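# Collect floor foam blocks into the tote by the door

## Task

Gather each yellow foam block lying on this room's floor and place it fully inside the tote near the door. At the finish the tote must be resting on the floor, none of the blocks that sit on the desks may be knocked over, every desk must stay roughly where it was, and the robot must neither fall nor be left leaning.

## Robot and tools

ROBOT. TidyBot++: one wheeled base (0.54 m long, 0.50 m wide, 0.38 m tall, four powered casters) carrying a single seven-joint arm with a two-finger gripper. The shoulder sits 0.12 m ahead of the base centre at 0.68 m height. Arm segments: upper arm 0.42 m, forearm 0.31 m, wrist to hand point 0.31 m. Folded at the start, hand pointing down, poking up to 0.08 m past the base front. Cameras: base_camera (fixed on the base, looking forward and down) and wrist_camera (looks along the hand).

FRAMES. Base frame: origin on the floor below the base centre, x ahead, y to the left, z up, metres. hand_pose and hand_target use it; hand_pose is the midpoint between the finger pads, its z axis along the fingers, fingers closing along its y axis. Odometry frame = base frame as it was when the scene began; base_odometry (x, y, heading in rad, left positive, -3.142 to 3.142) comes only from wheel rotation, so slip looks like travel and it drifts a few cm over many moves. base_tilt is in degrees, forward and right positive.

move. One action per call, built from any of base, joints, target, plus optional speeds and min_time_s; cameras and blocking are extra. All listed motions begin together.
- base: object with translate_m (forward +, -2 to 2 m), strafe_m (left +, -2 to 2 m), rotate_rad (left/counter-clockwise +, -6.3 to 6.3). These are offsets from where the base last reported itself, measured along its axes at command start. Times out after 14 s.
- joints: absolute angles by name: joint_1_rad (unbounded, + is clockwise from above, opposite to heading), joint_2_rad ±2.249, joint_3_rad unbounded, joint_4_rad ±2.579, joint_5_rad unbounded, joint_6_rad ±2.099, joint_7_rad unbounded (hand down: + is counter-clockwise from above; 1.57 puts fingers opening left/right), gripper_pos 0 (open, ~85 mm gap) to 1 (closed). Unbounded joints go the short way, so send steps below half a turn.
- target: one flat list of seven numbers [x, y, z, qw, qx, qy, qz], an absolute hand pose in the base frame, metres plus unit quaternion. Only gripper_pos may accompany it in joints.
- speeds: caps for this action: translate_m/strafe_m 0.05-0.5 m/s (give one key if combining them), rotate_rad 0.1-1.57 rad/s.
- min_time_s: 0.1-8 s, slowest allowed arm motion.
- blocking: true/omitted waits until everything rests; false returns in ~0.5 s while motion continues. A later move overrides only the parts it names.
- cameras: list of base_camera, wrist_camera or all. Unknown keys make the call invalid; out-of-range values get it refused, and a refusal or unplanned stop cancels the rest of the reply's robot calls. A move with no action just reports state and images.

wait(seconds 0-10, cameras): idles and reports; returns early if moves end. stop(cameras): brakes all running motions. zoom_image(camera, region [x0,y0,x1,y1] pixels, at most 504x504): closer view of the latest image. read_manual(section "licences"): licence text only. finished_scene(scene): ends the scene irreversibly; the goal must hold with the robot idle.

RESULTS. base_status, joint_status, hand_status: done, moving, off_target (rested away from target, maybe still pushing), stopped, contact_stop, time_out, not_followed, torque_fault, limit_stop_at_motor_heat. "joint command not followed" with "cause:" means self-collision was predicted; "pose unreachable" means a target was withheld. ARM HIT means a hard strike on the base or arm. on_its_own lists uncommanded behaviour. motor_effort is percent of max torque, bracket = peak of last action. "move" line says done or the worst status. gripper_pos off_target at close = something is held; done at 1 = empty. Motor temperatures: one per arm joint; MOTOR HOT from 60 °C, forced weak-braking stop at 75 °C. "earlier move" shows a non-blocking move's state.

PRACTICAL NOTES. After a target finishes, correct by adding (desired - measured hand_pose) to the last target; to hold still, resend hand_target, not hand_pose. The arm sags under load and stops a cm or two short from friction; hand_pose can itself be off, so check images. Fingertips reach ~20 mm beyond the hand point when closed. The hand pointing down reaches about 0.94 m high only near the base. Low forward-pointing targets close to the base go astray and may hit the base; nothing prevents arm-base contact.

AVOID. Driving or turning while the arm is caught above ~0.6 m (tipping), sideways pulls on a raised hand, reaching far out over nearby furniture, dropping blocks from height, releasing moving objects, ramming desks or walls, pushing the tote off the floor, gripping hard on something still supported, and long stretched-out holds that overheat motors. A blocked base keeps shoving until timeout; back away to right a tilt.

Each tool is called after ">>>" as name(argument=value, ...), one argument or row to a line, values as JSON.

## Session

>>> move(
)

Scene clock: 0.00 s.
Motor temperatures (°C): [36 37 34 38 40 46 46]
base_odometry: x=+0.000 y=+0.000 heading=+0.000
base_tilt: forward=+0.4 right=-0.1
base_status: not commanded
joint_positions: joint_1_rad=+0.001 joint_2_rad=-0.331 joint_3_rad=+3.105 joint_4_rad=-2.544 joint_5_rad=+0.026 joint_6_rad=-0.913 joint_7_rad=+1.594 gripper_pos=+0.000
joint_status: not commanded
motor_effort: joint_1_rad=-1 joint_2_rad=-1 joint_3_rad=+1 joint_4_rad=+12 joint_5_rad=+0 joint_6_rad=+1 joint_7_rad=-1
hand_pose: x=+0.2387 y=-0.0022 z=+0.5802 quat_wxyz=(+0.016, +0.999, +0.036, +0.008) (m; base frame)
hand_target: x=+0.2386 y=-0.0022 z=+0.5802 quat_wxyz=(+0.016, +0.999, +0.036, +0.008) (m; base frame)
hand_status: not commanded
pictures: base_camera, wrist_camera
camera_calibration:
wrist_camera: T_world_to_cam=[[0.0796891, -0.996464, 0.0266343, -0.0340841], [-0.996816, -0.0795915, 0.00470599, 0.291166], [-0.00256948, -0.0269246, -0.999634, 0.718287], [0, 0, 0, 1]] pos_world=[0.294801, 0.00855028, 0.717561]

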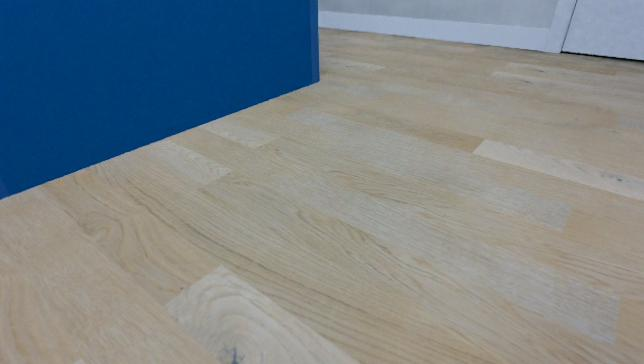

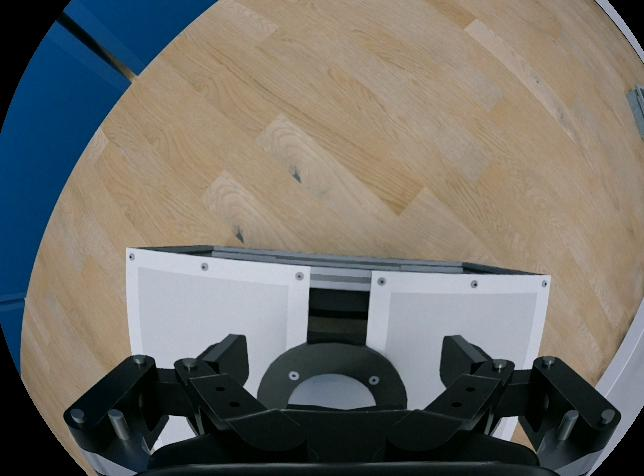

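>>> move(
  joints={"joint_6_rad":0.35},
  cameras=["all"],
)

>>> move(
  joints={"joint_1_rad":1.2},
  cameras=["wrist_camera"],
)

>>> move(
  joints={"joint_1_rad":2.6},
  cameras=["wrist_camera"],
)

Scene clock: 16.53 s.
move: done
base_odometry: x=+0.000 y=+0.000 heading=+0.000
base_tilt: forward=+0.5 right=-0.1
base_status: not commanded
joint_positions: joint_1_rad=+0.001 joint_2_rad=-0.331 joint_3_rad=+3.105 joint_4_rad=-2.544 joint_5_rad=+0.026 joint_6_rad=+0.314 joint_7_rad=+1.594 gripper_pos=+0.000
joint_status: all done
motor_effort: joint_1_rad=-1(1) joint_2_rad=-6(7) joint_3_rad=+1(1) joint_4_rad=+16(18) joint_5_rad=+0(0) joint_6_rad=+9(9) joint_7_rad=-1(1)
hand_pose: x=+0.5278 y=+0.0191 z=+0.7909 quat_wxyz=(+0.006, +0.812, +0.039, +0.582) (m; base frame)
hand_target: x=+0.5312 y=+0.0196 z=+0.8016 quat_wxyz=(+0.005, +0.802, +0.039, +0.597) (m; base frame)
hand_status: not commanded
pictures: base_camera, wrist_camera
camera_calibration:
wrist_camera: T_world_to_cam=[[0.0654877, -0.9961, 0.0591317, -0.0597776], [-0.337179, -0.0778631, -0.938215, 0.97762], [0.93916, 0.0415035, -0.340963, -0.0889774], [0, 0, 0, 1]] pos_world=[0.417112, 0.0202689, 0.890414]

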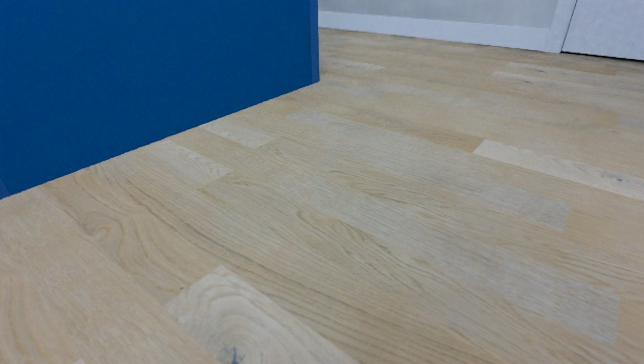

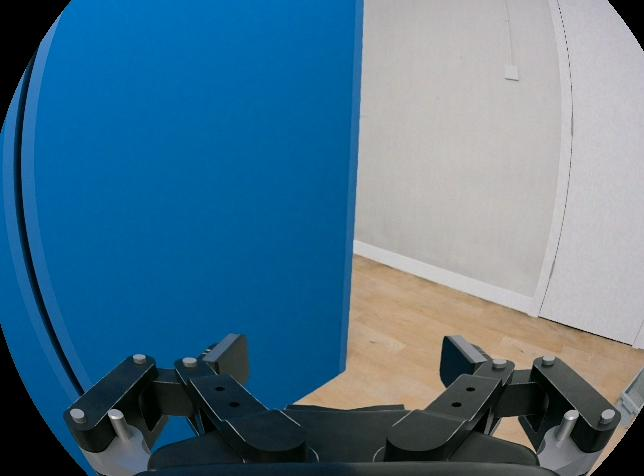

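Scene clock: 19.00 s.
move: done
base_odometry: x=+0.000 y=+0.000 heading=+0.000
base_tilt: forward=+0.4 right=-0.1
base_status: not commanded
joint_positions: joint_1_rad=+1.183 joint_2_rad=-0.331 joint_3_rad=+3.105 joint_4_rad=-2.544 joint_5_rad=+0.026 joint_6_rad=+0.314 joint_7_rad=+1.594 gripper_pos=+0.000
joint_status: all done
motor_effort: joint_1_rad=+0(3) joint_2_rad=-6(6) joint_3_rad=+1(2) joint_4_rad=+17(17) joint_5_rad=+0(1) joint_6_rad=+9(9) joint_7_rad=-1(1)
hand_pose: x=+0.2915 y=-0.3711 z=+0.7909 quat_wxyz=(+0.329, +0.696, -0.420, +0.480) (m; base frame)
hand_target: x=+0.2869 y=-0.3769 z=+0.8016 quat_wxyz=(+0.341, +0.684, -0.420, +0.490) (m; base frame)
hand_status: not commanded
pictures: wrist_camera
camera_calibration:
wrist_camera: T_world_to_cam=[[-0.897058, -0.437933, 0.0591688, 0.0547384], [-0.199816, 0.282541, -0.938213, 0.961296], [0.394157, -0.853455, -0.340962, -0.0241911], [0, 0, 0, 1]] pos_world=[0.250721, -0.268279, 0.890414]

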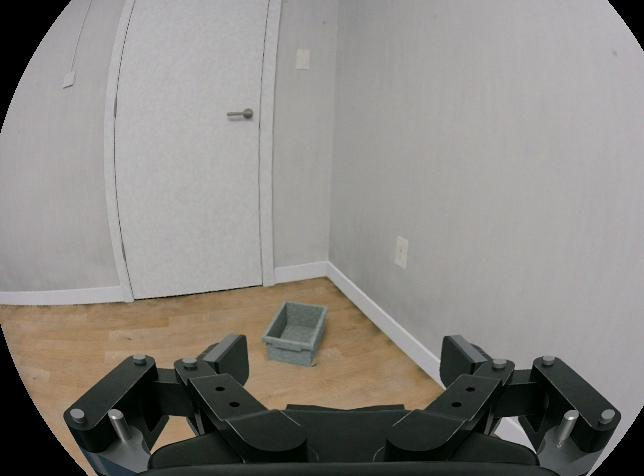

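Scene clock: 21.67 s.
move: done
base_odometry: x=+0.000 y=+0.000 heading=+0.000
base_tilt: forward=+0.4 right=-0.1
base_status: not commanded
joint_positions: joint_1_rad=+2.583 joint_2_rad=-0.331 joint_3_rad=+3.105 joint_4_rad=-2.544 joint_5_rad=+0.026 joint_6_rad=+0.314 joint_7_rad=+1.594 gripper_pos=+0.000
joint_status: all done
motor_effort: joint_1_rad=-1(2) joint_2_rad=-6(6) joint_3_rad=+1(2) joint_4_rad=+17(17) joint_5_rad=+0(1) joint_6_rad=+9(9) joint_7_rad=-1(1)
hand_pose: x=-0.2174 y=-0.2330 z=+0.7909 quat_wxyz=(+0.561, +0.262, -0.770, +0.155) (m; base frame)
hand_target: x=-0.2239 y=-0.2295 z=+0.8016 quat_wxyz=(+0.576, +0.252, -0.762, +0.155) (m; base frame)
hand_status: not commanded
pictures: wrist_camera
camera_calibration:
wrist_camera: T_world_to_cam=[[-0.583887, 0.80968, 0.0591047, 0.0176233], [0.244531, 0.244827, -0.938224, 0.908419], [-0.774132, -0.533364, -0.340943, 0.114844], [0, 0, 0, 1]] pos_world=[-0.122942, -0.175421, 0.890414]

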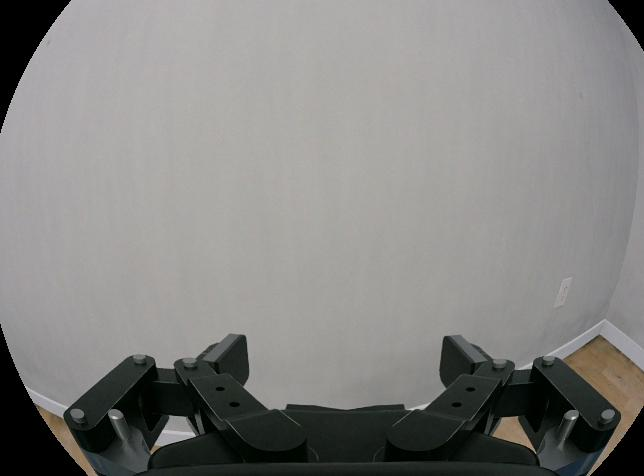

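>>> move(
  joints={"joint_1_rad":3.9},
  cameras=["wrist_camera"],
)

>>> move(
  joints={"joint_1_rad":5.1},
  cameras=["wrist_camera"],
)

Scene clock: 32.77 s.
move: done
base_odometry: x=+0.000 y=+0.000 heading=+0.000
base_tilt: forward=+0.5 right=-0.1
base_status: not commanded
joint_positions: joint_1_rad=+3.883 joint_2_rad=-0.331 joint_3_rad=+3.105 joint_4_rad=-2.544 joint_5_rad=+0.026 joint_6_rad=+0.314 joint_7_rad=+1.594 gripper_pos=+0.000
joint_status: all done
motor_effort: joint_1_rad=-1(2) joint_2_rad=-6(6) joint_3_rad=+1(2) joint_4_rad=+16(17) joint_5_rad=+0(1) joint_6_rad=+9(9) joint_7_rad=+0(1)
hand_pose: x=-0.1955 y=+0.2618 z=+0.7909 quat_wxyz=(+0.541, -0.258, -0.771, -0.216) (m; base frame)
hand_target: x=-0.1939 y=+0.2690 z=+0.8016 quat_wxyz=(+0.552, -0.260, -0.759, -0.226) (m; base frame)
hand_status: not commanded
pictures: wrist_camera
camera_calibration:
wrist_camera: T_world_to_cam=[[0.623853, 0.779307, 0.0590614, -0.126164], [0.301336, -0.170121, -0.938219, 0.901644], [-0.721113, 0.603108, -0.340964, 0.108583], [0, 0, 0, 1]] pos_world=[-0.114689, 0.186222, 0.890414]

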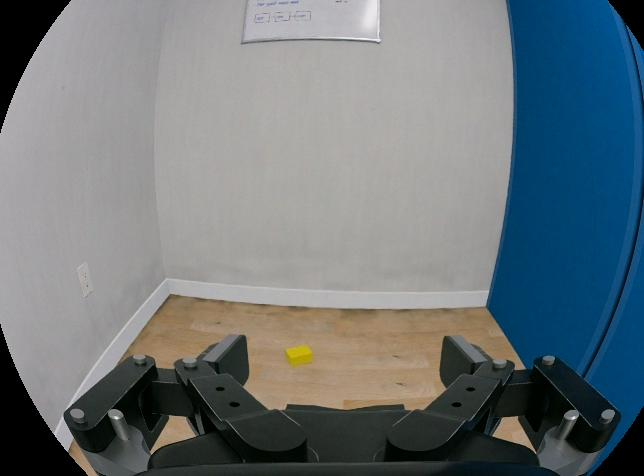

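Scene clock: 35.23 s.
move: done
base_odometry: x=+0.000 y=+0.000 heading=+0.000
base_tilt: forward=+0.4 right=-0.1
base_status: not commanded
joint_positions: joint_1_rad=+5.083 joint_2_rad=-0.331 joint_3_rad=+3.105 joint_4_rad=-2.544 joint_5_rad=+0.026 joint_6_rad=+0.314 joint_7_rad=+1.594 gripper_pos=+0.000
joint_status: all done
motor_effort: joint_1_rad=-1(2) joint_2_rad=-6(7) joint_3_rad=+1(2) joint_4_rad=+17(17) joint_5_rad=+0(1) joint_6_rad=+9(9) joint_7_rad=-1(1)
hand_pose: x=+0.2490 y=+0.3880 z=+0.7909 quat_wxyz=(+0.324, -0.648, -0.491, -0.483) (m; base frame)
hand_target: x=+0.2564 y=+0.3891 z=+0.8016 quat_wxyz=(+0.329, -0.643, -0.480, -0.498) (m; base frame)
hand_status: not commanded
pictures: wrist_camera
camera_calibration:
wrist_camera: T_world_to_cam=[[0.952407, -0.299044, 0.0591061, -0.165314], [-0.0493197, -0.342514, -0.938217, 0.943376], [0.300813, 0.89065, -0.340961, -0.0130489], [0, 0, 0, 1]] pos_world=[0.207898, 0.285305, 0.890414]

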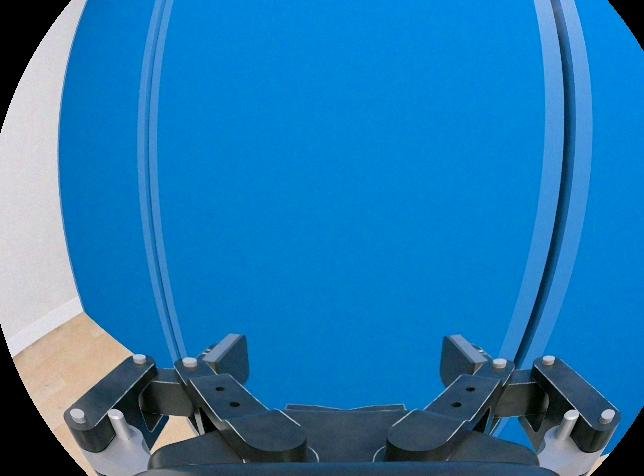

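>>> move(
  joints={"joint_1_rad":6.283,"joint_6_rad":-0.4},
)

>>> move(
  base={"rotate_rad":2.49},
  cameras=["all"],
)

>>> move(
  base={"translate_m":0.5},
  cameras=["all"],
)

Scene clock: 63.43 s.
move: done
base_odometry: x=+0.000 y=+0.000 heading=+0.000
base_tilt: forward=+0.4 right=-0.1
base_status: not commanded
joint_positions: joint_1_rad=+6.266 joint_2_rad=-0.331 joint_3_rad=+3.105 joint_4_rad=-2.544 joint_5_rad=+0.026 joint_6_rad=-0.354 joint_7_rad=+1.594 gripper_pos=+0.000
joint_status: all done
motor_effort: joint_1_rad=-1(2) joint_2_rad=-4(6) joint_3_rad=+1(2) joint_4_rad=+15(17) joint_5_rad=+0(0) joint_6_rad=+6(10) joint_7_rad=-1(1)
hand_pose: x=+0.4024 y=+0.0127 z=+0.6300 quat_wxyz=(-0.009, -0.958, -0.048, -0.283) (m; base frame)
hand_target: x=+0.3905 y=+0.0070 z=+0.6226 quat_wxyz=(-0.012, -0.964, -0.040, -0.261) (m; base frame)
hand_status: not commanded
pictures: none

Scene clock: 66.30 s.
move: done
base_odometry: x=+0.000 y=+0.000 heading=+2.489
base_tilt: forward=+0.4 right=-0.1
base_status: done
joint_positions: joint_1_rad=+6.269 joint_2_rad=-0.331 joint_3_rad=+3.105 joint_4_rad=-2.544 joint_5_rad=+0.026 joint_6_rad=-0.358 joint_7_rad=+1.594 gripper_pos=+0.000
joint_status: not commanded
motor_effort: joint_1_rad=-1(2) joint_2_rad=-4(5) joint_3_rad=+1(2) joint_4_rad=+15(15) joint_5_rad=+0(0) joint_6_rad=+5(6) joint_7_rad=-1(1)
hand_pose: x=+0.4015 y=+0.0118 z=+0.6294 quat_wxyz=(-0.010, -0.958, -0.047, -0.282) (m; base frame)
hand_target: x=+0.3905 y=+0.0070 z=+0.6226 quat_wxyz=(-0.012, -0.964, -0.040, -0.261) (m; base frame)
hand_status: not commanded
pictures: base_camera, wrist_camera
camera_calibration:
wrist_camera: T_world_to_cam=[[0.0934425, -0.994678, 0.043412, -0.0504866], [-0.846714, -0.10233, -0.522116, 0.72585], [0.523779, 0.0120303, -0.851769, 0.463423], [0, 0, 0, 1]] pos_world=[0.376573, 0.018483, 0.775898]

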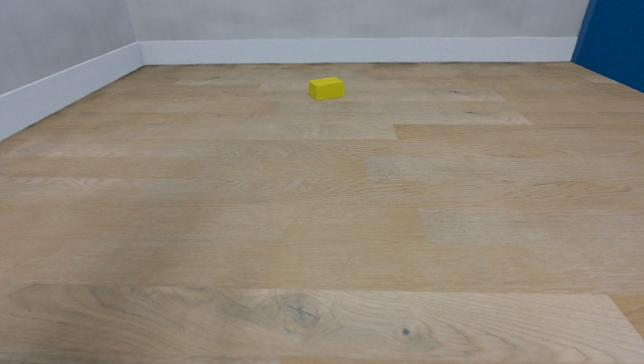

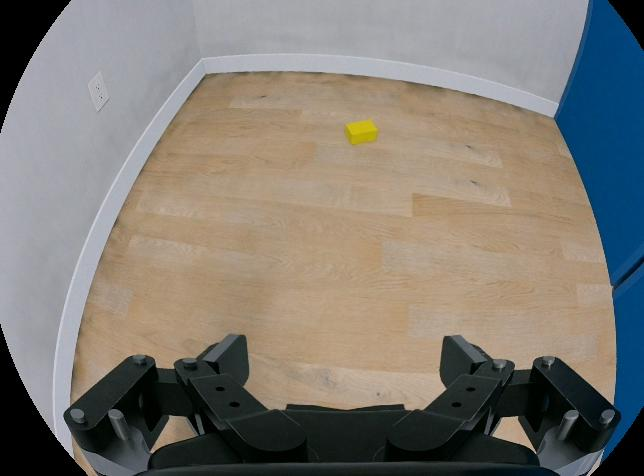

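Scene clock: 68.47 s.
move: done
base_odometry: x=-0.397 y=+0.304 heading=+2.490
base_tilt: forward=+0.4 right=-0.1
base_status: done
joint_positions: joint_1_rad=+6.269 joint_2_rad=-0.326 joint_3_rad=+3.105 joint_4_rad=-2.544 joint_5_rad=+0.026 joint_6_rad=-0.362 joint_7_rad=+1.594 gripper_pos=+0.000
joint_status: not commanded
motor_effort: joint_1_rad=-1(1) joint_2_rad=-4(7) joint_3_rad=+1(2) joint_4_rad=+15(16) joint_5_rad=+0(0) joint_6_rad=+5(6) joint_7_rad=-1(1)
hand_pose: x=+0.4001 y=+0.0116 z=+0.6272 quat_wxyz=(-0.010, -0.960, -0.047, -0.277) (m; base frame)
hand_target: x=+0.3905 y=+0.0070 z=+0.6226 quat_wxyz=(-0.012, -0.964, -0.040, -0.261) (m; base frame)
hand_status: not commanded
pictures: base_camera, wrist_camera
camera_calibration:
wrist_camera: T_world_to_cam=[[0.0936351, -0.994683, 0.0428761, -0.0501629], [-0.85158, -0.102326, -0.514141, 0.720532], [0.515794, 0.0116292, -0.856634, 0.468571], [0, 0, 0, 1]] pos_world=[0.376602, 0.018384, 0.773999]

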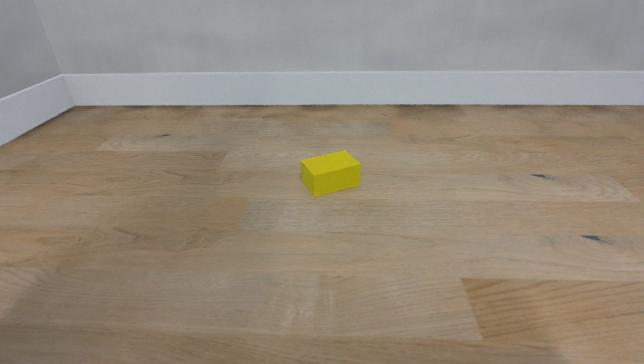

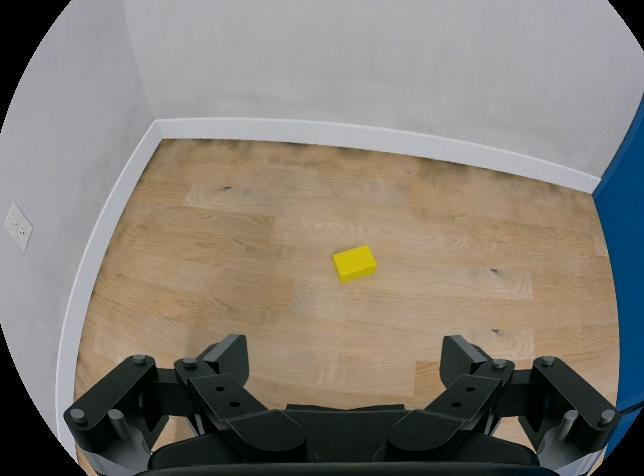

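>>> move(
  base={"translate_m":0.2},
  target=[0.58,-0.012,0.2,0,0.819,-0.574,0],
  cameras=["all"],
)

Scene clock: 91.03 s.
move: done
base_odometry: x=-0.557 y=+0.425 heading=+2.491
base_tilt: forward=+0.4 right=-0.1
base_status: done
joint_positions: joint_1_rad=+6.236 joint_2_rad=+1.238 joint_3_rad=+3.263 joint_4_rad=-1.726 joint_5_rad=-0.535 joint_6_rad=-0.276 joint_7_rad=+0.986 gripper_pos=+0.000
joint_status: not commanded
motor_effort: joint_1_rad=-1(1) joint_2_rad=-35(37) joint_3_rad=+2(2) joint_4_rad=+3(16) joint_5_rad=+0(0) joint_6_rad=+0(6) joint_7_rad=-1(1)
hand_pose: x=+0.5553 y=-0.0075 z=+0.2000 quat_wxyz=(-0.005, -0.851, +0.524, +0.031) (m; base frame)
hand_target: x=+0.5800 y=-0.0120 z=+0.2000 quat_wxyz=(+0.000, -0.819, +0.574, +0.000) (m; base frame)
hand_status: done (0.025 m and 7.7 deg from the pose sent, 0.464 m and 81.2 deg at the start)
pictures: base_camera, wrist_camera
camera_calibration:
wrist_camera: T_world_to_cam=[[-0.888538, -0.457531, 0.0341509, 0.485696], [-0.454725, 0.888099, 0.0671282, 0.301874], [-0.0610426, 0.0441167, -0.99716, 0.371452], [0, 0, 0, 1]] pos_world=[0.591503, -0.0622602, 0.333546]

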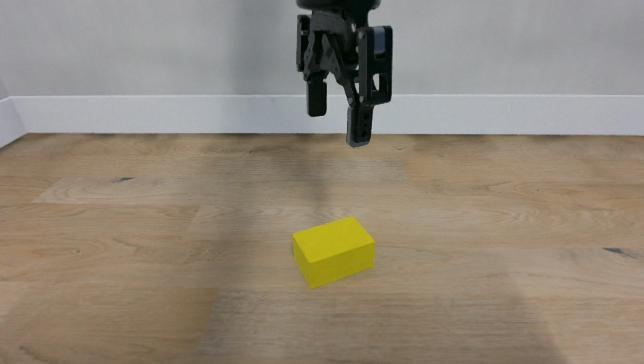

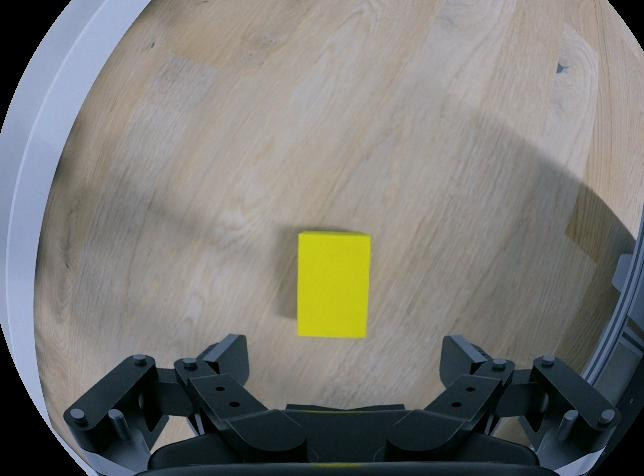

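>>> move(
  target=[0.587,-0.008,0.1,0,0.83,-0.557,0],
  cameras=["all"],
)

Scene clock: 104.50 s.
move: done
base_odometry: x=-0.557 y=+0.425 heading=+2.491
base_tilt: forward=+0.5 right=-0.1
base_status: not commanded
joint_positions: joint_1_rad=+6.236 joint_2_rad=+1.481 joint_3_rad=+3.259 joint_4_rad=-1.532 joint_5_rad=-0.537 joint_6_rad=-0.220 joint_7_rad=+0.984 gripper_pos=+0.000
joint_status: not commanded
motor_effort: joint_1_rad=+0(1) joint_2_rad=-36(39) joint_3_rad=+2(2) joint_4_rad=+2(3) joint_5_rad=+0(0) joint_6_rad=+0(1) joint_7_rad=-1(1)
hand_pose: x=+0.5609 y=-0.0157 z=+0.0975 quat_wxyz=(-0.018, -0.857, +0.515, +0.024) (m; base frame)
hand_target: x=+0.5870 y=-0.0080 z=+0.1000 quat_wxyz=(+0.000, -0.830, +0.557, +0.000) (m; base frame)
hand_status: done (0.027 m and 6.7 deg from the pose sent, 0.105 m and 5.8 deg at the start)
pictures: base_camera, wrist_camera
camera_calibration:
wrist_camera: T_world_to_cam=[[-0.878685, -0.474822, 0.04957, 0.483176], [-0.473162, 0.879981, 0.0418446, 0.331327], [-0.0634894, 0.0133136, -0.997894, 0.270854], [0, 0, 0, 1]] pos_world=[0.598527, -0.0657453, 0.232469]

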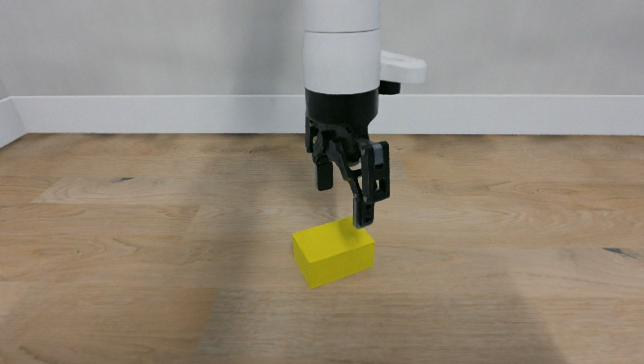

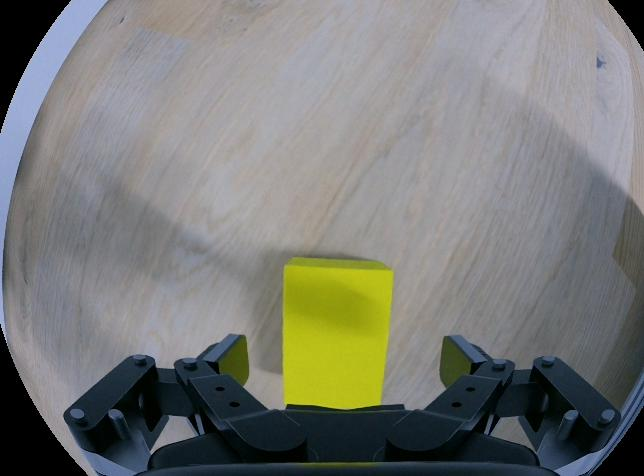

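>>> move(
  target=[0.587,0.001,0.03,0,0.83,-0.557,0],
  cameras=["base_camera"],
)

>>> move(
  joints={"gripper_pos":0.6},
  cameras=["all"],
)

Scene clock: 114.13 s.
move: done
base_odometry: x=-0.556 y=+0.425 heading=+2.491
base_tilt: forward=+0.4 right=-0.1
base_status: not commanded
joint_positions: joint_1_rad=+6.233 joint_2_rad=+1.638 joint_3_rad=+3.254 joint_4_rad=-1.369 joint_5_rad=-0.539 joint_6_rad=-0.214 joint_7_rad=+0.977 gripper_pos=+0.000
joint_status: not commanded
motor_effort: joint_1_rad=-1(5) joint_2_rad=-36(38) joint_3_rad=+1(2) joint_4_rad=+2(4) joint_5_rad=+0(1) joint_6_rad=+0(1) joint_7_rad=-1(1)
hand_pose: x=+0.5671 y=-0.0117 z=+0.0318 quat_wxyz=(-0.015, -0.860, +0.510, +0.020) (m; base frame)
hand_target: x=+0.5870 y=+0.0010 z=+0.0300 quat_wxyz=(+0.000, -0.830, +0.557, +0.000) (m; base frame)
hand_status: done (0.024 m and 7.0 deg from the pose sent, 0.074 m and 6.7 deg at the start)
pictures: base_camera

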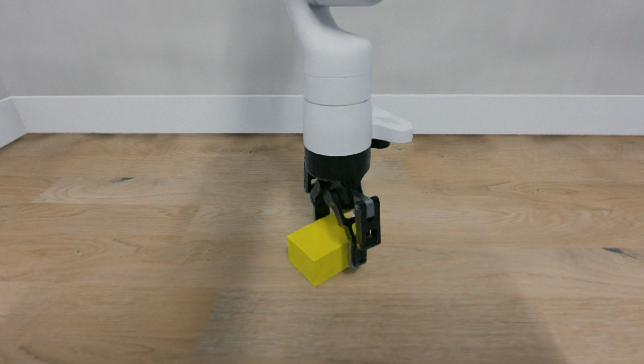

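Scene clock: 115.00 s.
move: off_target
base_odometry: x=-0.556 y=+0.425 heading=+2.491
base_tilt: forward=+0.5 right=-0.1
base_status: not commanded
joint_positions: joint_1_rad=+6.233 joint_2_rad=+1.634 joint_3_rad=+3.254 joint_4_rad=-1.370 joint_5_rad=-0.539 joint_6_rad=-0.215 joint_7_rad=+0.977 gripper_pos=+0.391
joint_status: gripper_pos off_target (ended at +0.391, target +0.600)
motor_effort: joint_1_rad=-1(2) joint_2_rad=-34(36) joint_3_rad=+1(2) joint_4_rad=+5(8) joint_5_rad=+0(2) joint_6_rad=+3(7) joint_7_rad=-1(1)
hand_pose: x=+0.5687 y=-0.0115 z=+0.0333 quat_wxyz=(-0.014, -0.860, +0.510, +0.019) (m; base frame)
hand_target: x=+0.5870 y=+0.0010 z=+0.0300 quat_wxyz=(+0.000, -0.830, +0.557, +0.000) (m; base frame)
hand_status: not commanded
pictures: base_camera, wrist_camera
camera_calibration:
wrist_camera: T_world_to_cam=[[-0.873532, -0.485361, 0.0369541, 0.492579], [-0.484121, 0.874182, 0.0378613, 0.340168], [-0.050681, 0.0151828, -0.998599, 0.200055], [0, 0, 0, 1]] pos_world=[0.605105, -0.0613276, 0.168693]

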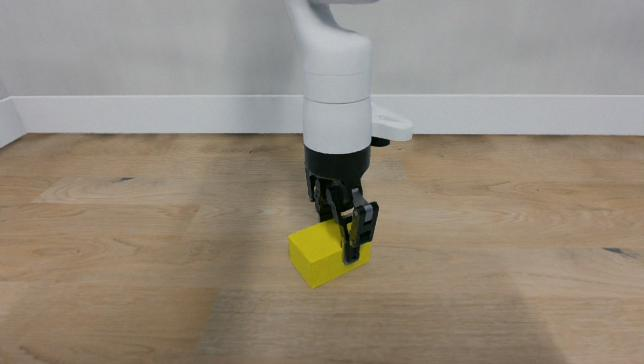

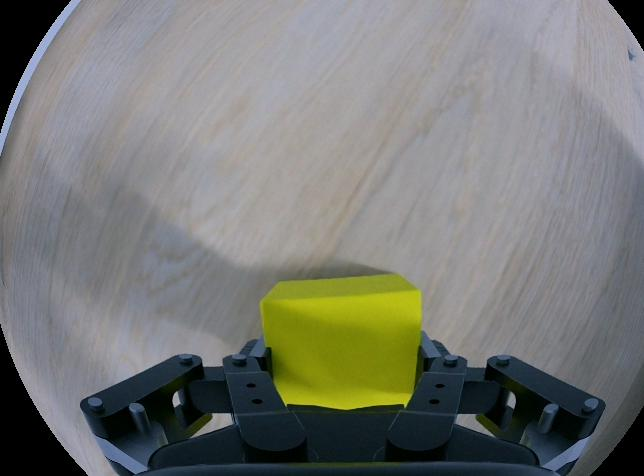

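>>> move(
  target=[0.46,0.0,0.45,0,0.83,-0.557,0],
  cameras=["base_camera"],
)

>>> move(
  base={"rotate_rad":2.95},
  cameras=["all"],
)

>>> move(
  base={"translate_m":1.15},
  cameras=["all"],
)

Scene clock: 129.00 s.
move: done
base_odometry: x=-0.556 y=+0.425 heading=+2.491
base_tilt: forward=+0.5 right=-0.1
base_status: not commanded
joint_positions: joint_1_rad=+6.066 joint_2_rad=+0.564 joint_3_rad=+3.443 joint_4_rad=-2.179 joint_5_rad=-0.421 joint_6_rad=-0.425 joint_7_rad=+0.840 gripper_pos=+0.391
joint_status: not commanded
motor_effort: joint_1_rad=-1(2) joint_2_rad=-25(40) joint_3_rad=+2(3) joint_4_rad=+6(7) joint_5_rad=+0(0) joint_6_rad=+1(3) joint_7_rad=-1(1)
hand_pose: x=+0.4762 y=+0.0019 z=+0.4408 quat_wxyz=(+0.011, -0.838, +0.545, -0.009) (m; base frame)
hand_target: x=+0.4600 y=+0.0000 z=+0.4500 quat_wxyz=(+0.000, -0.830, +0.557, +0.000) (m; base frame)
hand_status: done (0.019 m and 2.3 deg from the pose sent, 0.431 m and 6.9 deg at the start)
pictures: base_camera

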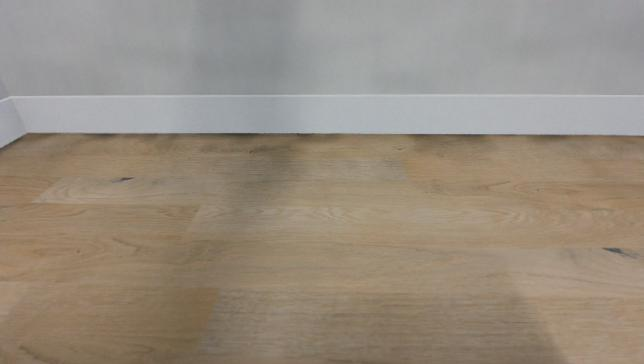

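Scene clock: 132.17 s.
move: done
base_odometry: x=-0.556 y=+0.425 heading=-0.843
base_tilt: forward=+0.4 right=-0.1
base_status: done
joint_positions: joint_1_rad=+6.051 joint_2_rad=+0.564 joint_3_rad=+3.453 joint_4_rad=-2.180 joint_5_rad=-0.418 joint_6_rad=-0.429 joint_7_rad=+0.839 gripper_pos=+0.391
joint_status: not commanded
motor_effort: joint_1_rad=-1(3) joint_2_rad=-24(26) joint_3_rad=+2(4) joint_4_rad=+6(7) joint_5_rad=+0(1) joint_6_rad=+0(1) joint_7_rad=-1(1)
hand_pose: x=+0.4752 y=+0.0034 z=+0.4411 quat_wxyz=(+0.008, -0.841, +0.541, -0.009) (m; base frame)
hand_target: x=+0.4600 y=+0.0000 z=+0.4500 quat_wxyz=(+0.000, -0.830, +0.557, +0.000) (m; base frame)
hand_status: not commanded
pictures: base_camera, wrist_camera
camera_calibration:
wrist_camera: T_world_to_cam=[[-0.907019, -0.419984, -0.0305016, 0.44856], [-0.420507, 0.907194, 0.0131591, 0.247037], [0.0221442, 0.0247617, -0.999448, 0.568002], [0, 0, 0, 1]] pos_world=[0.498155, -0.0497876, 0.578119]

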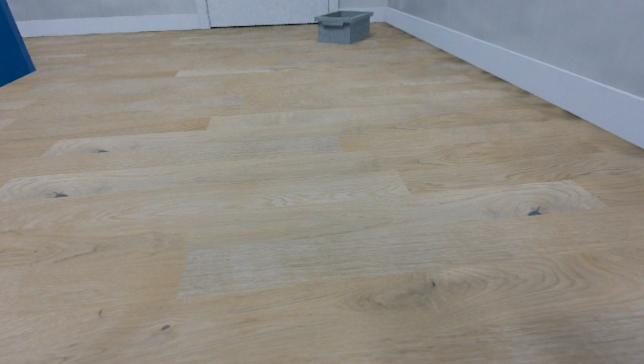

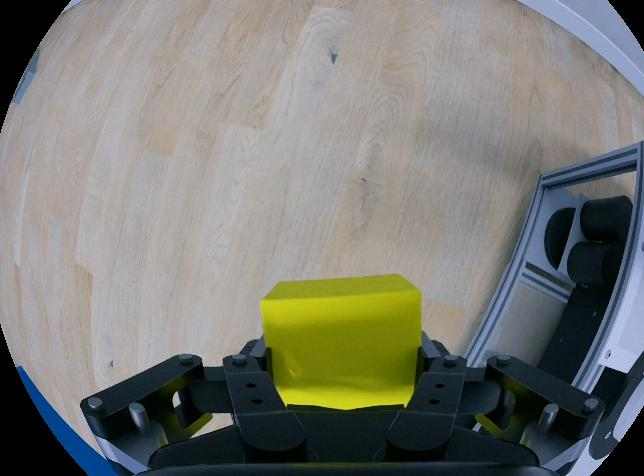

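Scene clock: 135.27 s.
move: done
base_odometry: x=+0.209 y=-0.434 heading=-0.842
base_tilt: forward=+0.4 right=-0.1
base_status: done
joint_positions: joint_1_rad=+6.051 joint_2_rad=+0.560 joint_3_rad=+3.453 joint_4_rad=-2.188 joint_5_rad=-0.417 joint_6_rad=-0.433 joint_7_rad=+0.839 gripper_pos=+0.391
joint_status: not commanded
motor_effort: joint_1_rad=-1(2) joint_2_rad=-24(26) joint_3_rad=+2(3) joint_4_rad=+7(8) joint_5_rad=+0(0) joint_6_rad=+0(1) joint_7_rad=+0(1)
hand_pose: x=+0.4701 y=+0.0041 z=+0.4413 quat_wxyz=(+0.007, -0.840, +0.542, -0.005) (m; base frame)
hand_target: x=+0.4600 y=+0.0000 z=+0.4500 quat_wxyz=(+0.000, -0.830, +0.557, +0.000) (m; base frame)
hand_status: not commanded
pictures: base_camera, wrist_camera
camera_calibration:
wrist_camera: T_world_to_cam=[[-0.907674, -0.418965, -0.024422, 0.441796], [-0.419431, 0.907596, 0.018651, 0.241463], [0.0143511, 0.0271724, -0.999528, 0.571987], [0, 0, 0, 1]] pos_world=[0.494075, -0.0495958, 0.578003]

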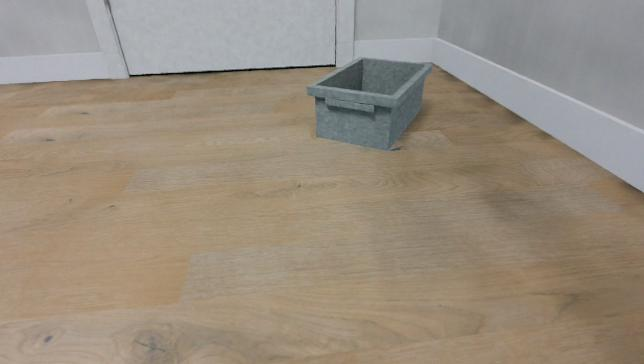

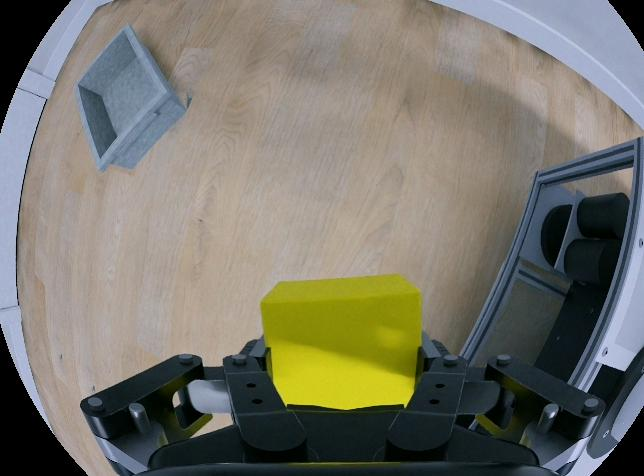

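>>> move(
  base={"translate_m":0.42,"strafe_m":-0.1},
  cameras=["all"],
)

>>> move(
  target=[0.58,0.0,0.33,0,0.545,-0.839,0],
  cameras=["all"],
)

Scene clock: 163.73 s.
move: done
base_odometry: x=+0.414 y=-0.814 heading=-0.841
base_tilt: forward=+0.4 right=-0.1
base_status: done
joint_positions: joint_1_rad=+6.051 joint_2_rad=+0.559 joint_3_rad=+3.453 joint_4_rad=-2.190 joint_5_rad=-0.417 joint_6_rad=-0.434 joint_7_rad=+0.839 gripper_pos=+0.391
joint_status: not commanded
motor_effort: joint_1_rad=-1(2) joint_2_rad=-24(26) joint_3_rad=+2(3) joint_4_rad=+6(8) joint_5_rad=+0(0) joint_6_rad=+0(2) joint_7_rad=+0(1)
hand_pose: x=+0.4688 y=+0.0043 z=+0.4413 quat_wxyz=(+0.007, -0.840, +0.542, -0.004) (m; base frame)
hand_target: x=+0.4600 y=+0.0000 z=+0.4500 quat_wxyz=(+0.000, -0.830, +0.557, +0.000) (m; base frame)
hand_status: not commanded
pictures: base_camera, wrist_camera
camera_calibration:
wrist_camera: T_world_to_cam=[[-0.90782, -0.418758, -0.0224863, 0.439805], [-0.419193, 0.907667, 0.0204328, 0.239774], [0.0118537, 0.0279754, -0.999538, 0.573172], [0, 0, 0, 1]] pos_world=[0.492981, -0.0494982, 0.577898]

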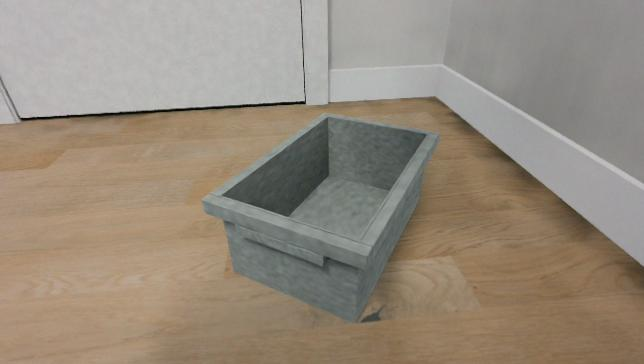

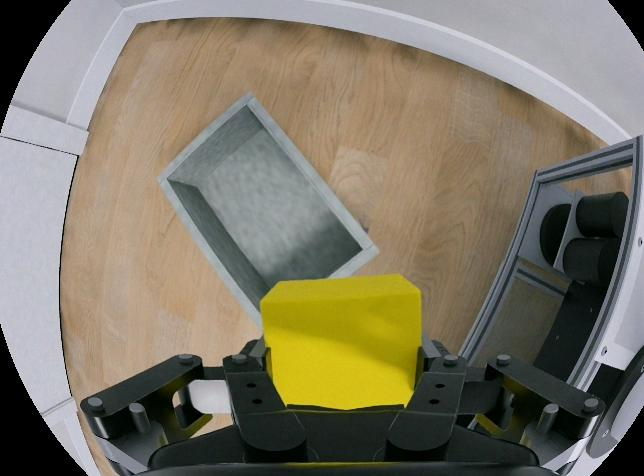

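Scene clock: 165.70 s.
move: done
base_odometry: x=+0.414 y=-0.814 heading=-0.841
base_tilt: forward=+0.4 right=-0.1
base_status: not commanded
joint_positions: joint_1_rad=+6.045 joint_2_rad=+0.966 joint_3_rad=+3.515 joint_4_rad=-1.841 joint_5_rad=-0.658 joint_6_rad=-0.467 joint_7_rad=+0.285 gripper_pos=+0.391
joint_status: not commanded
motor_effort: joint_1_rad=-1(2) joint_2_rad=-33(34) joint_3_rad=+4(5) joint_4_rad=+5(7) joint_5_rad=+0(0) joint_6_rad=+0(1) joint_7_rad=+0(2)
hand_pose: x=+0.5698 y=-0.0114 z=+0.3265 quat_wxyz=(-0.012, -0.592, +0.806, -0.007) (m; base frame)
hand_target: x=+0.5800 y=+0.0000 z=+0.3300 quat_wxyz=(+0.000, -0.545, +0.839, +0.000) (m; base frame)
hand_status: done (0.016 m and 6.8 deg from the pose sent, 0.157 m and 48.4 deg at the start)
pictures: base_camera, wrist_camera
camera_calibration:
wrist_camera: T_world_to_cam=[[-0.95624, 0.292549, -0.00453667, 0.552218], [0.292578, 0.956204, -0.00845345, -0.0968626], [0.00186494, -0.00941085, -0.999954, 0.463057], [0, 0, 0, 1]] pos_world=[0.555529, -0.0645729, 0.464723]

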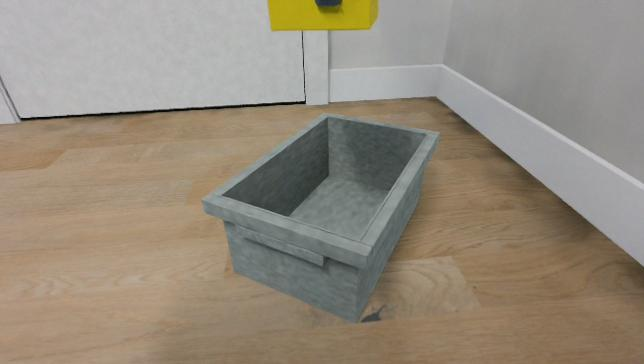

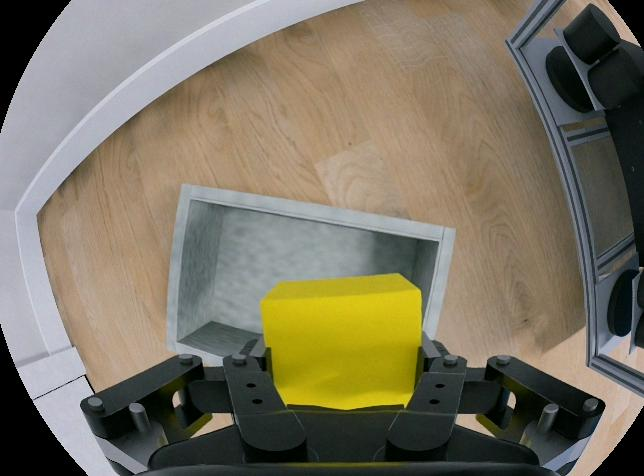

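>>> move(
  target=[0.685,-0.019,0.24,0,0.454,-0.891,0],
  cameras=["all"],
)

Scene clock: 186.80 s.
move: done
base_odometry: x=+0.414 y=-0.814 heading=-0.841
base_tilt: forward=+0.4 right=-0.1
base_status: not commanded
joint_positions: joint_1_rad=+6.092 joint_2_rad=+1.269 joint_3_rad=+3.516 joint_4_rad=-1.372 joint_5_rad=-0.659 joint_6_rad=-0.615 joint_7_rad=-0.060 gripper_pos=+0.391
joint_status: not commanded
motor_effort: joint_1_rad=-1(1) joint_2_rad=-40(42) joint_3_rad=+5(5) joint_4_rad=+8(8) joint_5_rad=+0(0) joint_6_rad=+0(1) joint_7_rad=+0(1)
hand_pose: x=+0.6820 y=-0.0048 z=+0.2360 quat_wxyz=(+0.006, -0.491, +0.871, -0.001) (m; base frame)
hand_target: x=+0.6850 y=-0.0190 z=+0.2400 quat_wxyz=(+0.000, -0.454, +0.891, +0.000) (m; base frame)
hand_status: done (0.015 m and 4.8 deg from the pose sent, 0.144 m and 18.6 deg at the start)
pictures: base_camera, wrist_camera
camera_calibration:
wrist_camera: T_world_to_cam=[[-0.85872, 0.512244, -0.0143552, 0.594174], [0.511709, 0.85865, 0.02955, -0.295695], [0.027463, 0.0180295, -0.99946, 0.354997], [0, 0, 0, 1]] pos_world=[0.65179, -0.0568645, 0.372073]

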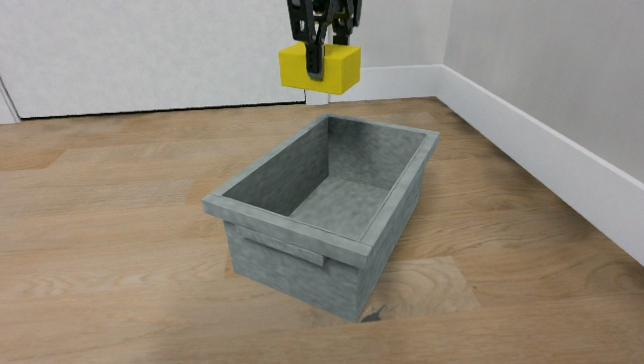

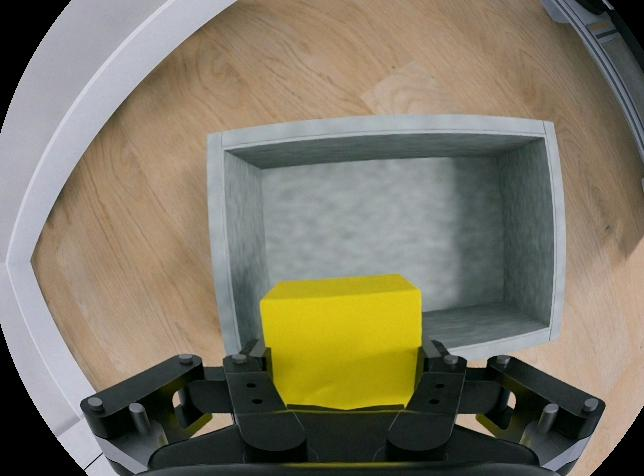

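>>> move(
  target=[0.67,-0.051,0.165,0,0.454,-0.891,0],
  cameras=["all"],
)

Scene clock: 194.93 s.
move: done
base_odometry: x=+0.414 y=-0.814 heading=-0.841
base_tilt: forward=+0.5 right=-0.1
base_status: not commanded
joint_positions: joint_1_rad=+6.178 joint_2_rad=+1.427 joint_3_rad=+3.515 joint_4_rad=-1.322 joint_5_rad=-0.671 joint_6_rad=-0.582 joint_7_rad=-0.063 gripper_pos=+0.391
joint_status: not commanded
motor_effort: joint_1_rad=+0(3) joint_2_rad=-40(44) joint_3_rad=+5(6) joint_4_rad=+5(7) joint_5_rad=+0(1) joint_6_rad=+0(0) joint_7_rad=-1(1)
hand_pose: x=+0.6416 y=-0.0607 z=+0.1575 quat_wxyz=(-0.035, -0.455, +0.890, +0.005) (m; base frame)
hand_target: x=+0.6700 y=-0.0510 z=+0.1650 quat_wxyz=(+0.000, -0.454, +0.891, +0.000) (m; base frame)
hand_status: done (0.031 m and 4.0 deg from the pose sent, 0.086 m and 4.8 deg at the start)
pictures: base_camera, wrist_camera
camera_calibration:
wrist_camera: T_world_to_cam=[[-0.814227, 0.579507, 0.0347284, 0.554699], [0.57838, 0.814899, -0.0376366, -0.259541], [-0.0501108, -0.0105585, -0.998688, 0.326577], [0, 0, 0, 1]] pos_world=[0.618129, -0.106505, 0.297117]

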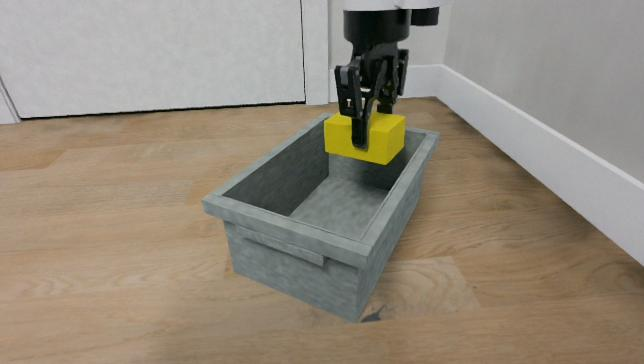

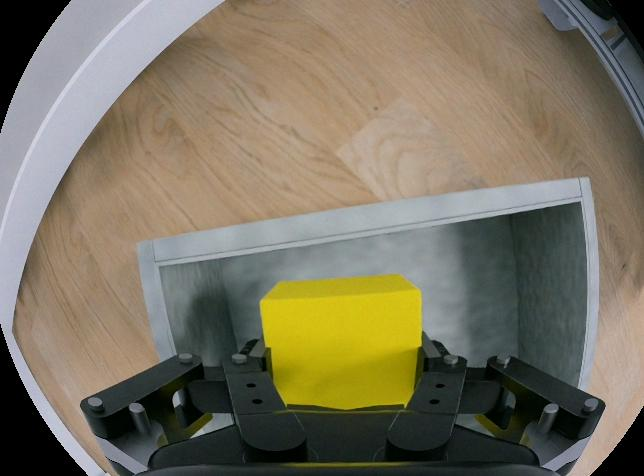

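>>> move(
  target=[0.692,-0.025,0.165,0,0.48,-0.877,0],
  cameras=["all"],
)

Scene clock: 202.27 s.
move: done
base_odometry: x=+0.414 y=-0.814 heading=-0.841
base_tilt: forward=+0.4 right=-0.1
base_status: not commanded
joint_positions: joint_1_rad=+6.158 joint_2_rad=+1.432 joint_3_rad=+3.513 joint_4_rad=-1.228 joint_5_rad=-0.671 joint_6_rad=-0.585 joint_7_rad=-0.063 gripper_pos=+0.391
joint_status: not commanded
motor_effort: joint_1_rad=-1(2) joint_2_rad=-42(42) joint_3_rad=+5(6) joint_4_rad=+7(7) joint_5_rad=+0(0) joint_6_rad=+0(1) joint_7_rad=-1(1)
hand_pose: x=+0.6925 y=-0.0411 z=+0.1656 quat_wxyz=(+0.002, -0.479, +0.878, -0.010) (m; base frame)
hand_target: x=+0.6920 y=-0.0250 z=+0.1650 quat_wxyz=(+0.000, -0.480, +0.877, +0.000) (m; base frame)
hand_status: done (0.016 m and 1.2 deg from the pose sent, 0.062 m and 5.1 deg at the start)
pictures: base_camera, wrist_camera
camera_calibration:
wrist_camera: T_world_to_cam=[[-0.844674, 0.534628, -0.0264405, 0.613876], [0.534484, 0.845081, 0.0128367, -0.281334], [0.0292073, -0.00328916, -0.999568, 0.282895], [0, 0, 0, 1]] pos_world=[0.660631, -0.0895154, 0.302615]

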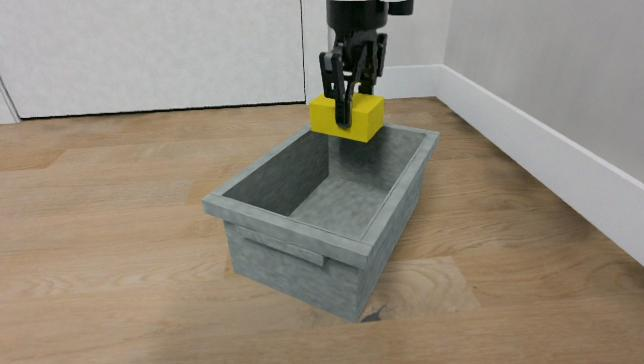

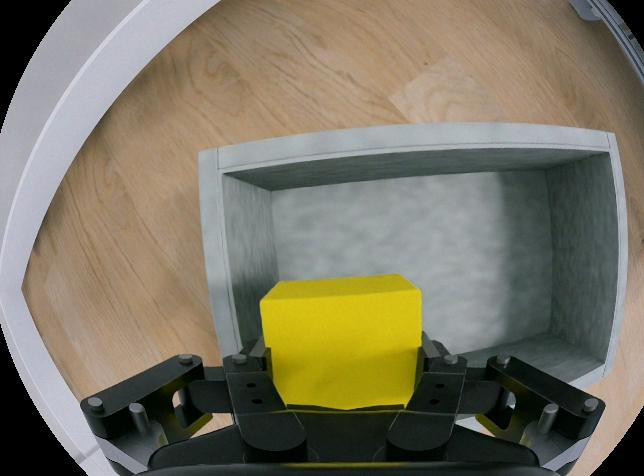

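>>> move(
  target=[0.658,-0.035,0.15,0,0.48,-0.877,0],
  cameras=["all"],
)

Scene clock: 226.23 s.
move: done
base_odometry: x=+0.414 y=-0.814 heading=-0.841
base_tilt: forward=+0.5 right=-0.1
base_status: not commanded
joint_positions: joint_1_rad=+6.158 joint_2_rad=+1.435 joint_3_rad=+3.493 joint_4_rad=-1.323 joint_5_rad=-0.693 joint_6_rad=-0.536 joint_7_rad=-0.031 gripper_pos=+0.391
joint_status: not commanded
motor_effort: joint_1_rad=-1(1) joint_2_rad=-40(42) joint_3_rad=+5(5) joint_4_rad=+6(7) joint_5_rad=+1(1) joint_6_rad=+0(1) joint_7_rad=+0(1)
hand_pose: x=+0.6506 y=-0.0427 z=+0.1505 quat_wxyz=(-0.019, -0.472, +0.881, +0.000) (m; base frame)
hand_target: x=+0.6580 y=-0.0350 z=+0.1500 quat_wxyz=(+0.000, -0.480, +0.877, +0.000) (m; base frame)
hand_status: done (0.011 m and 2.4 deg from the pose sent, 0.038 m and 1.2 deg at the start)
pictures: base_camera, wrist_camera
camera_calibration:
wrist_camera: T_world_to_cam=[[-0.836569, 0.547757, 0.0107054, 0.568661], [0.547611, 0.836617, -0.0139469, -0.262296], [-0.0165958, -0.00580516, -0.999845, 0.298804], [0, 0, 0, 1]] pos_world=[0.624319, -0.0903119, 0.289012]

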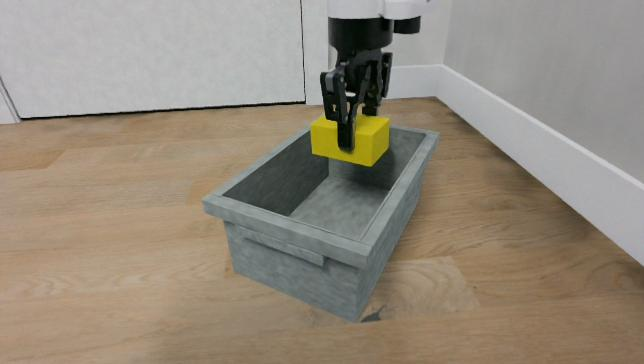

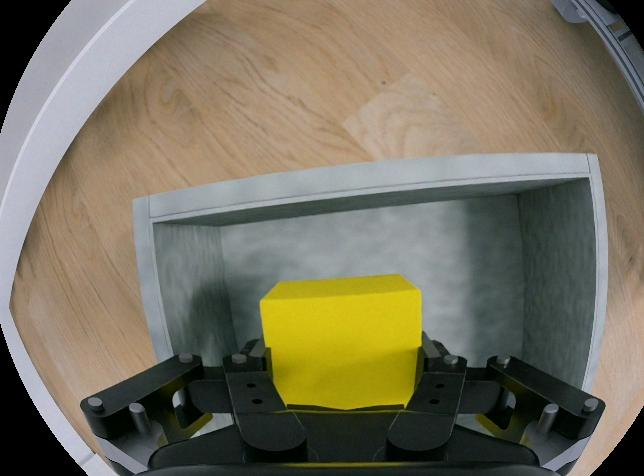

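>>> move(
  target=[0.66,-0.034,0.1,0,0.48,-0.877,0],
  cameras=["all"],
)

Scene clock: 234.40 s.
move: done
base_odometry: x=+0.414 y=-0.814 heading=-0.841
base_tilt: forward=+0.5 right=-0.1
base_status: not commanded
joint_positions: joint_1_rad=+6.158 joint_2_rad=+1.551 joint_3_rad=+3.482 joint_4_rad=-1.246 joint_5_rad=-0.696 joint_6_rad=-0.521 joint_7_rad=-0.031 gripper_pos=+0.391
joint_status: not commanded
motor_effort: joint_1_rad=-1(2) joint_2_rad=-40(42) joint_3_rad=+5(5) joint_4_rad=+5(6) joint_5_rad=+0(0) joint_6_rad=+0(0) joint_7_rad=+0(1)
hand_pose: x=+0.6347 y=-0.0395 z=+0.0967 quat_wxyz=(-0.033, -0.483, +0.875, +0.005) (m; base frame)
hand_target: x=+0.6600 y=-0.0340 z=+0.1000 quat_wxyz=(+0.000, -0.480, +0.877, +0.000) (m; base frame)
hand_status: done (0.026 m and 3.8 deg from the pose sent, 0.052 m and 2.4 deg at the start)
pictures: base_camera, wrist_camera
camera_calibration:
wrist_camera: T_world_to_cam=[[-0.848993, 0.527277, 0.0344913, 0.558988], [0.526334, 0.849636, -0.0330246, -0.24121], [-0.0467181, -0.0098837, -0.998859, 0.263557], [0, 0, 0, 1]] pos_world=[0.613847, -0.0871963, 0.23601]

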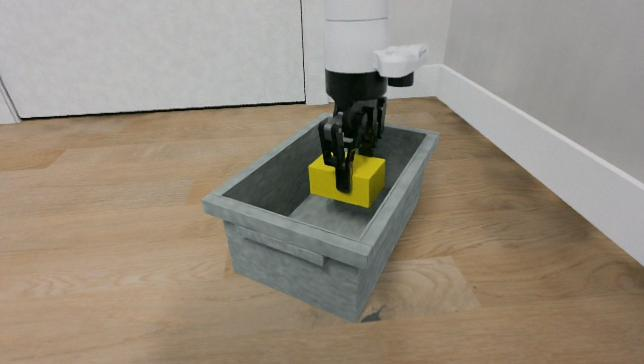

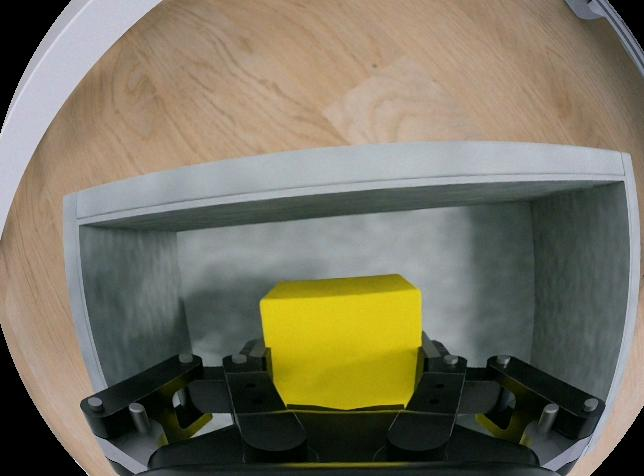

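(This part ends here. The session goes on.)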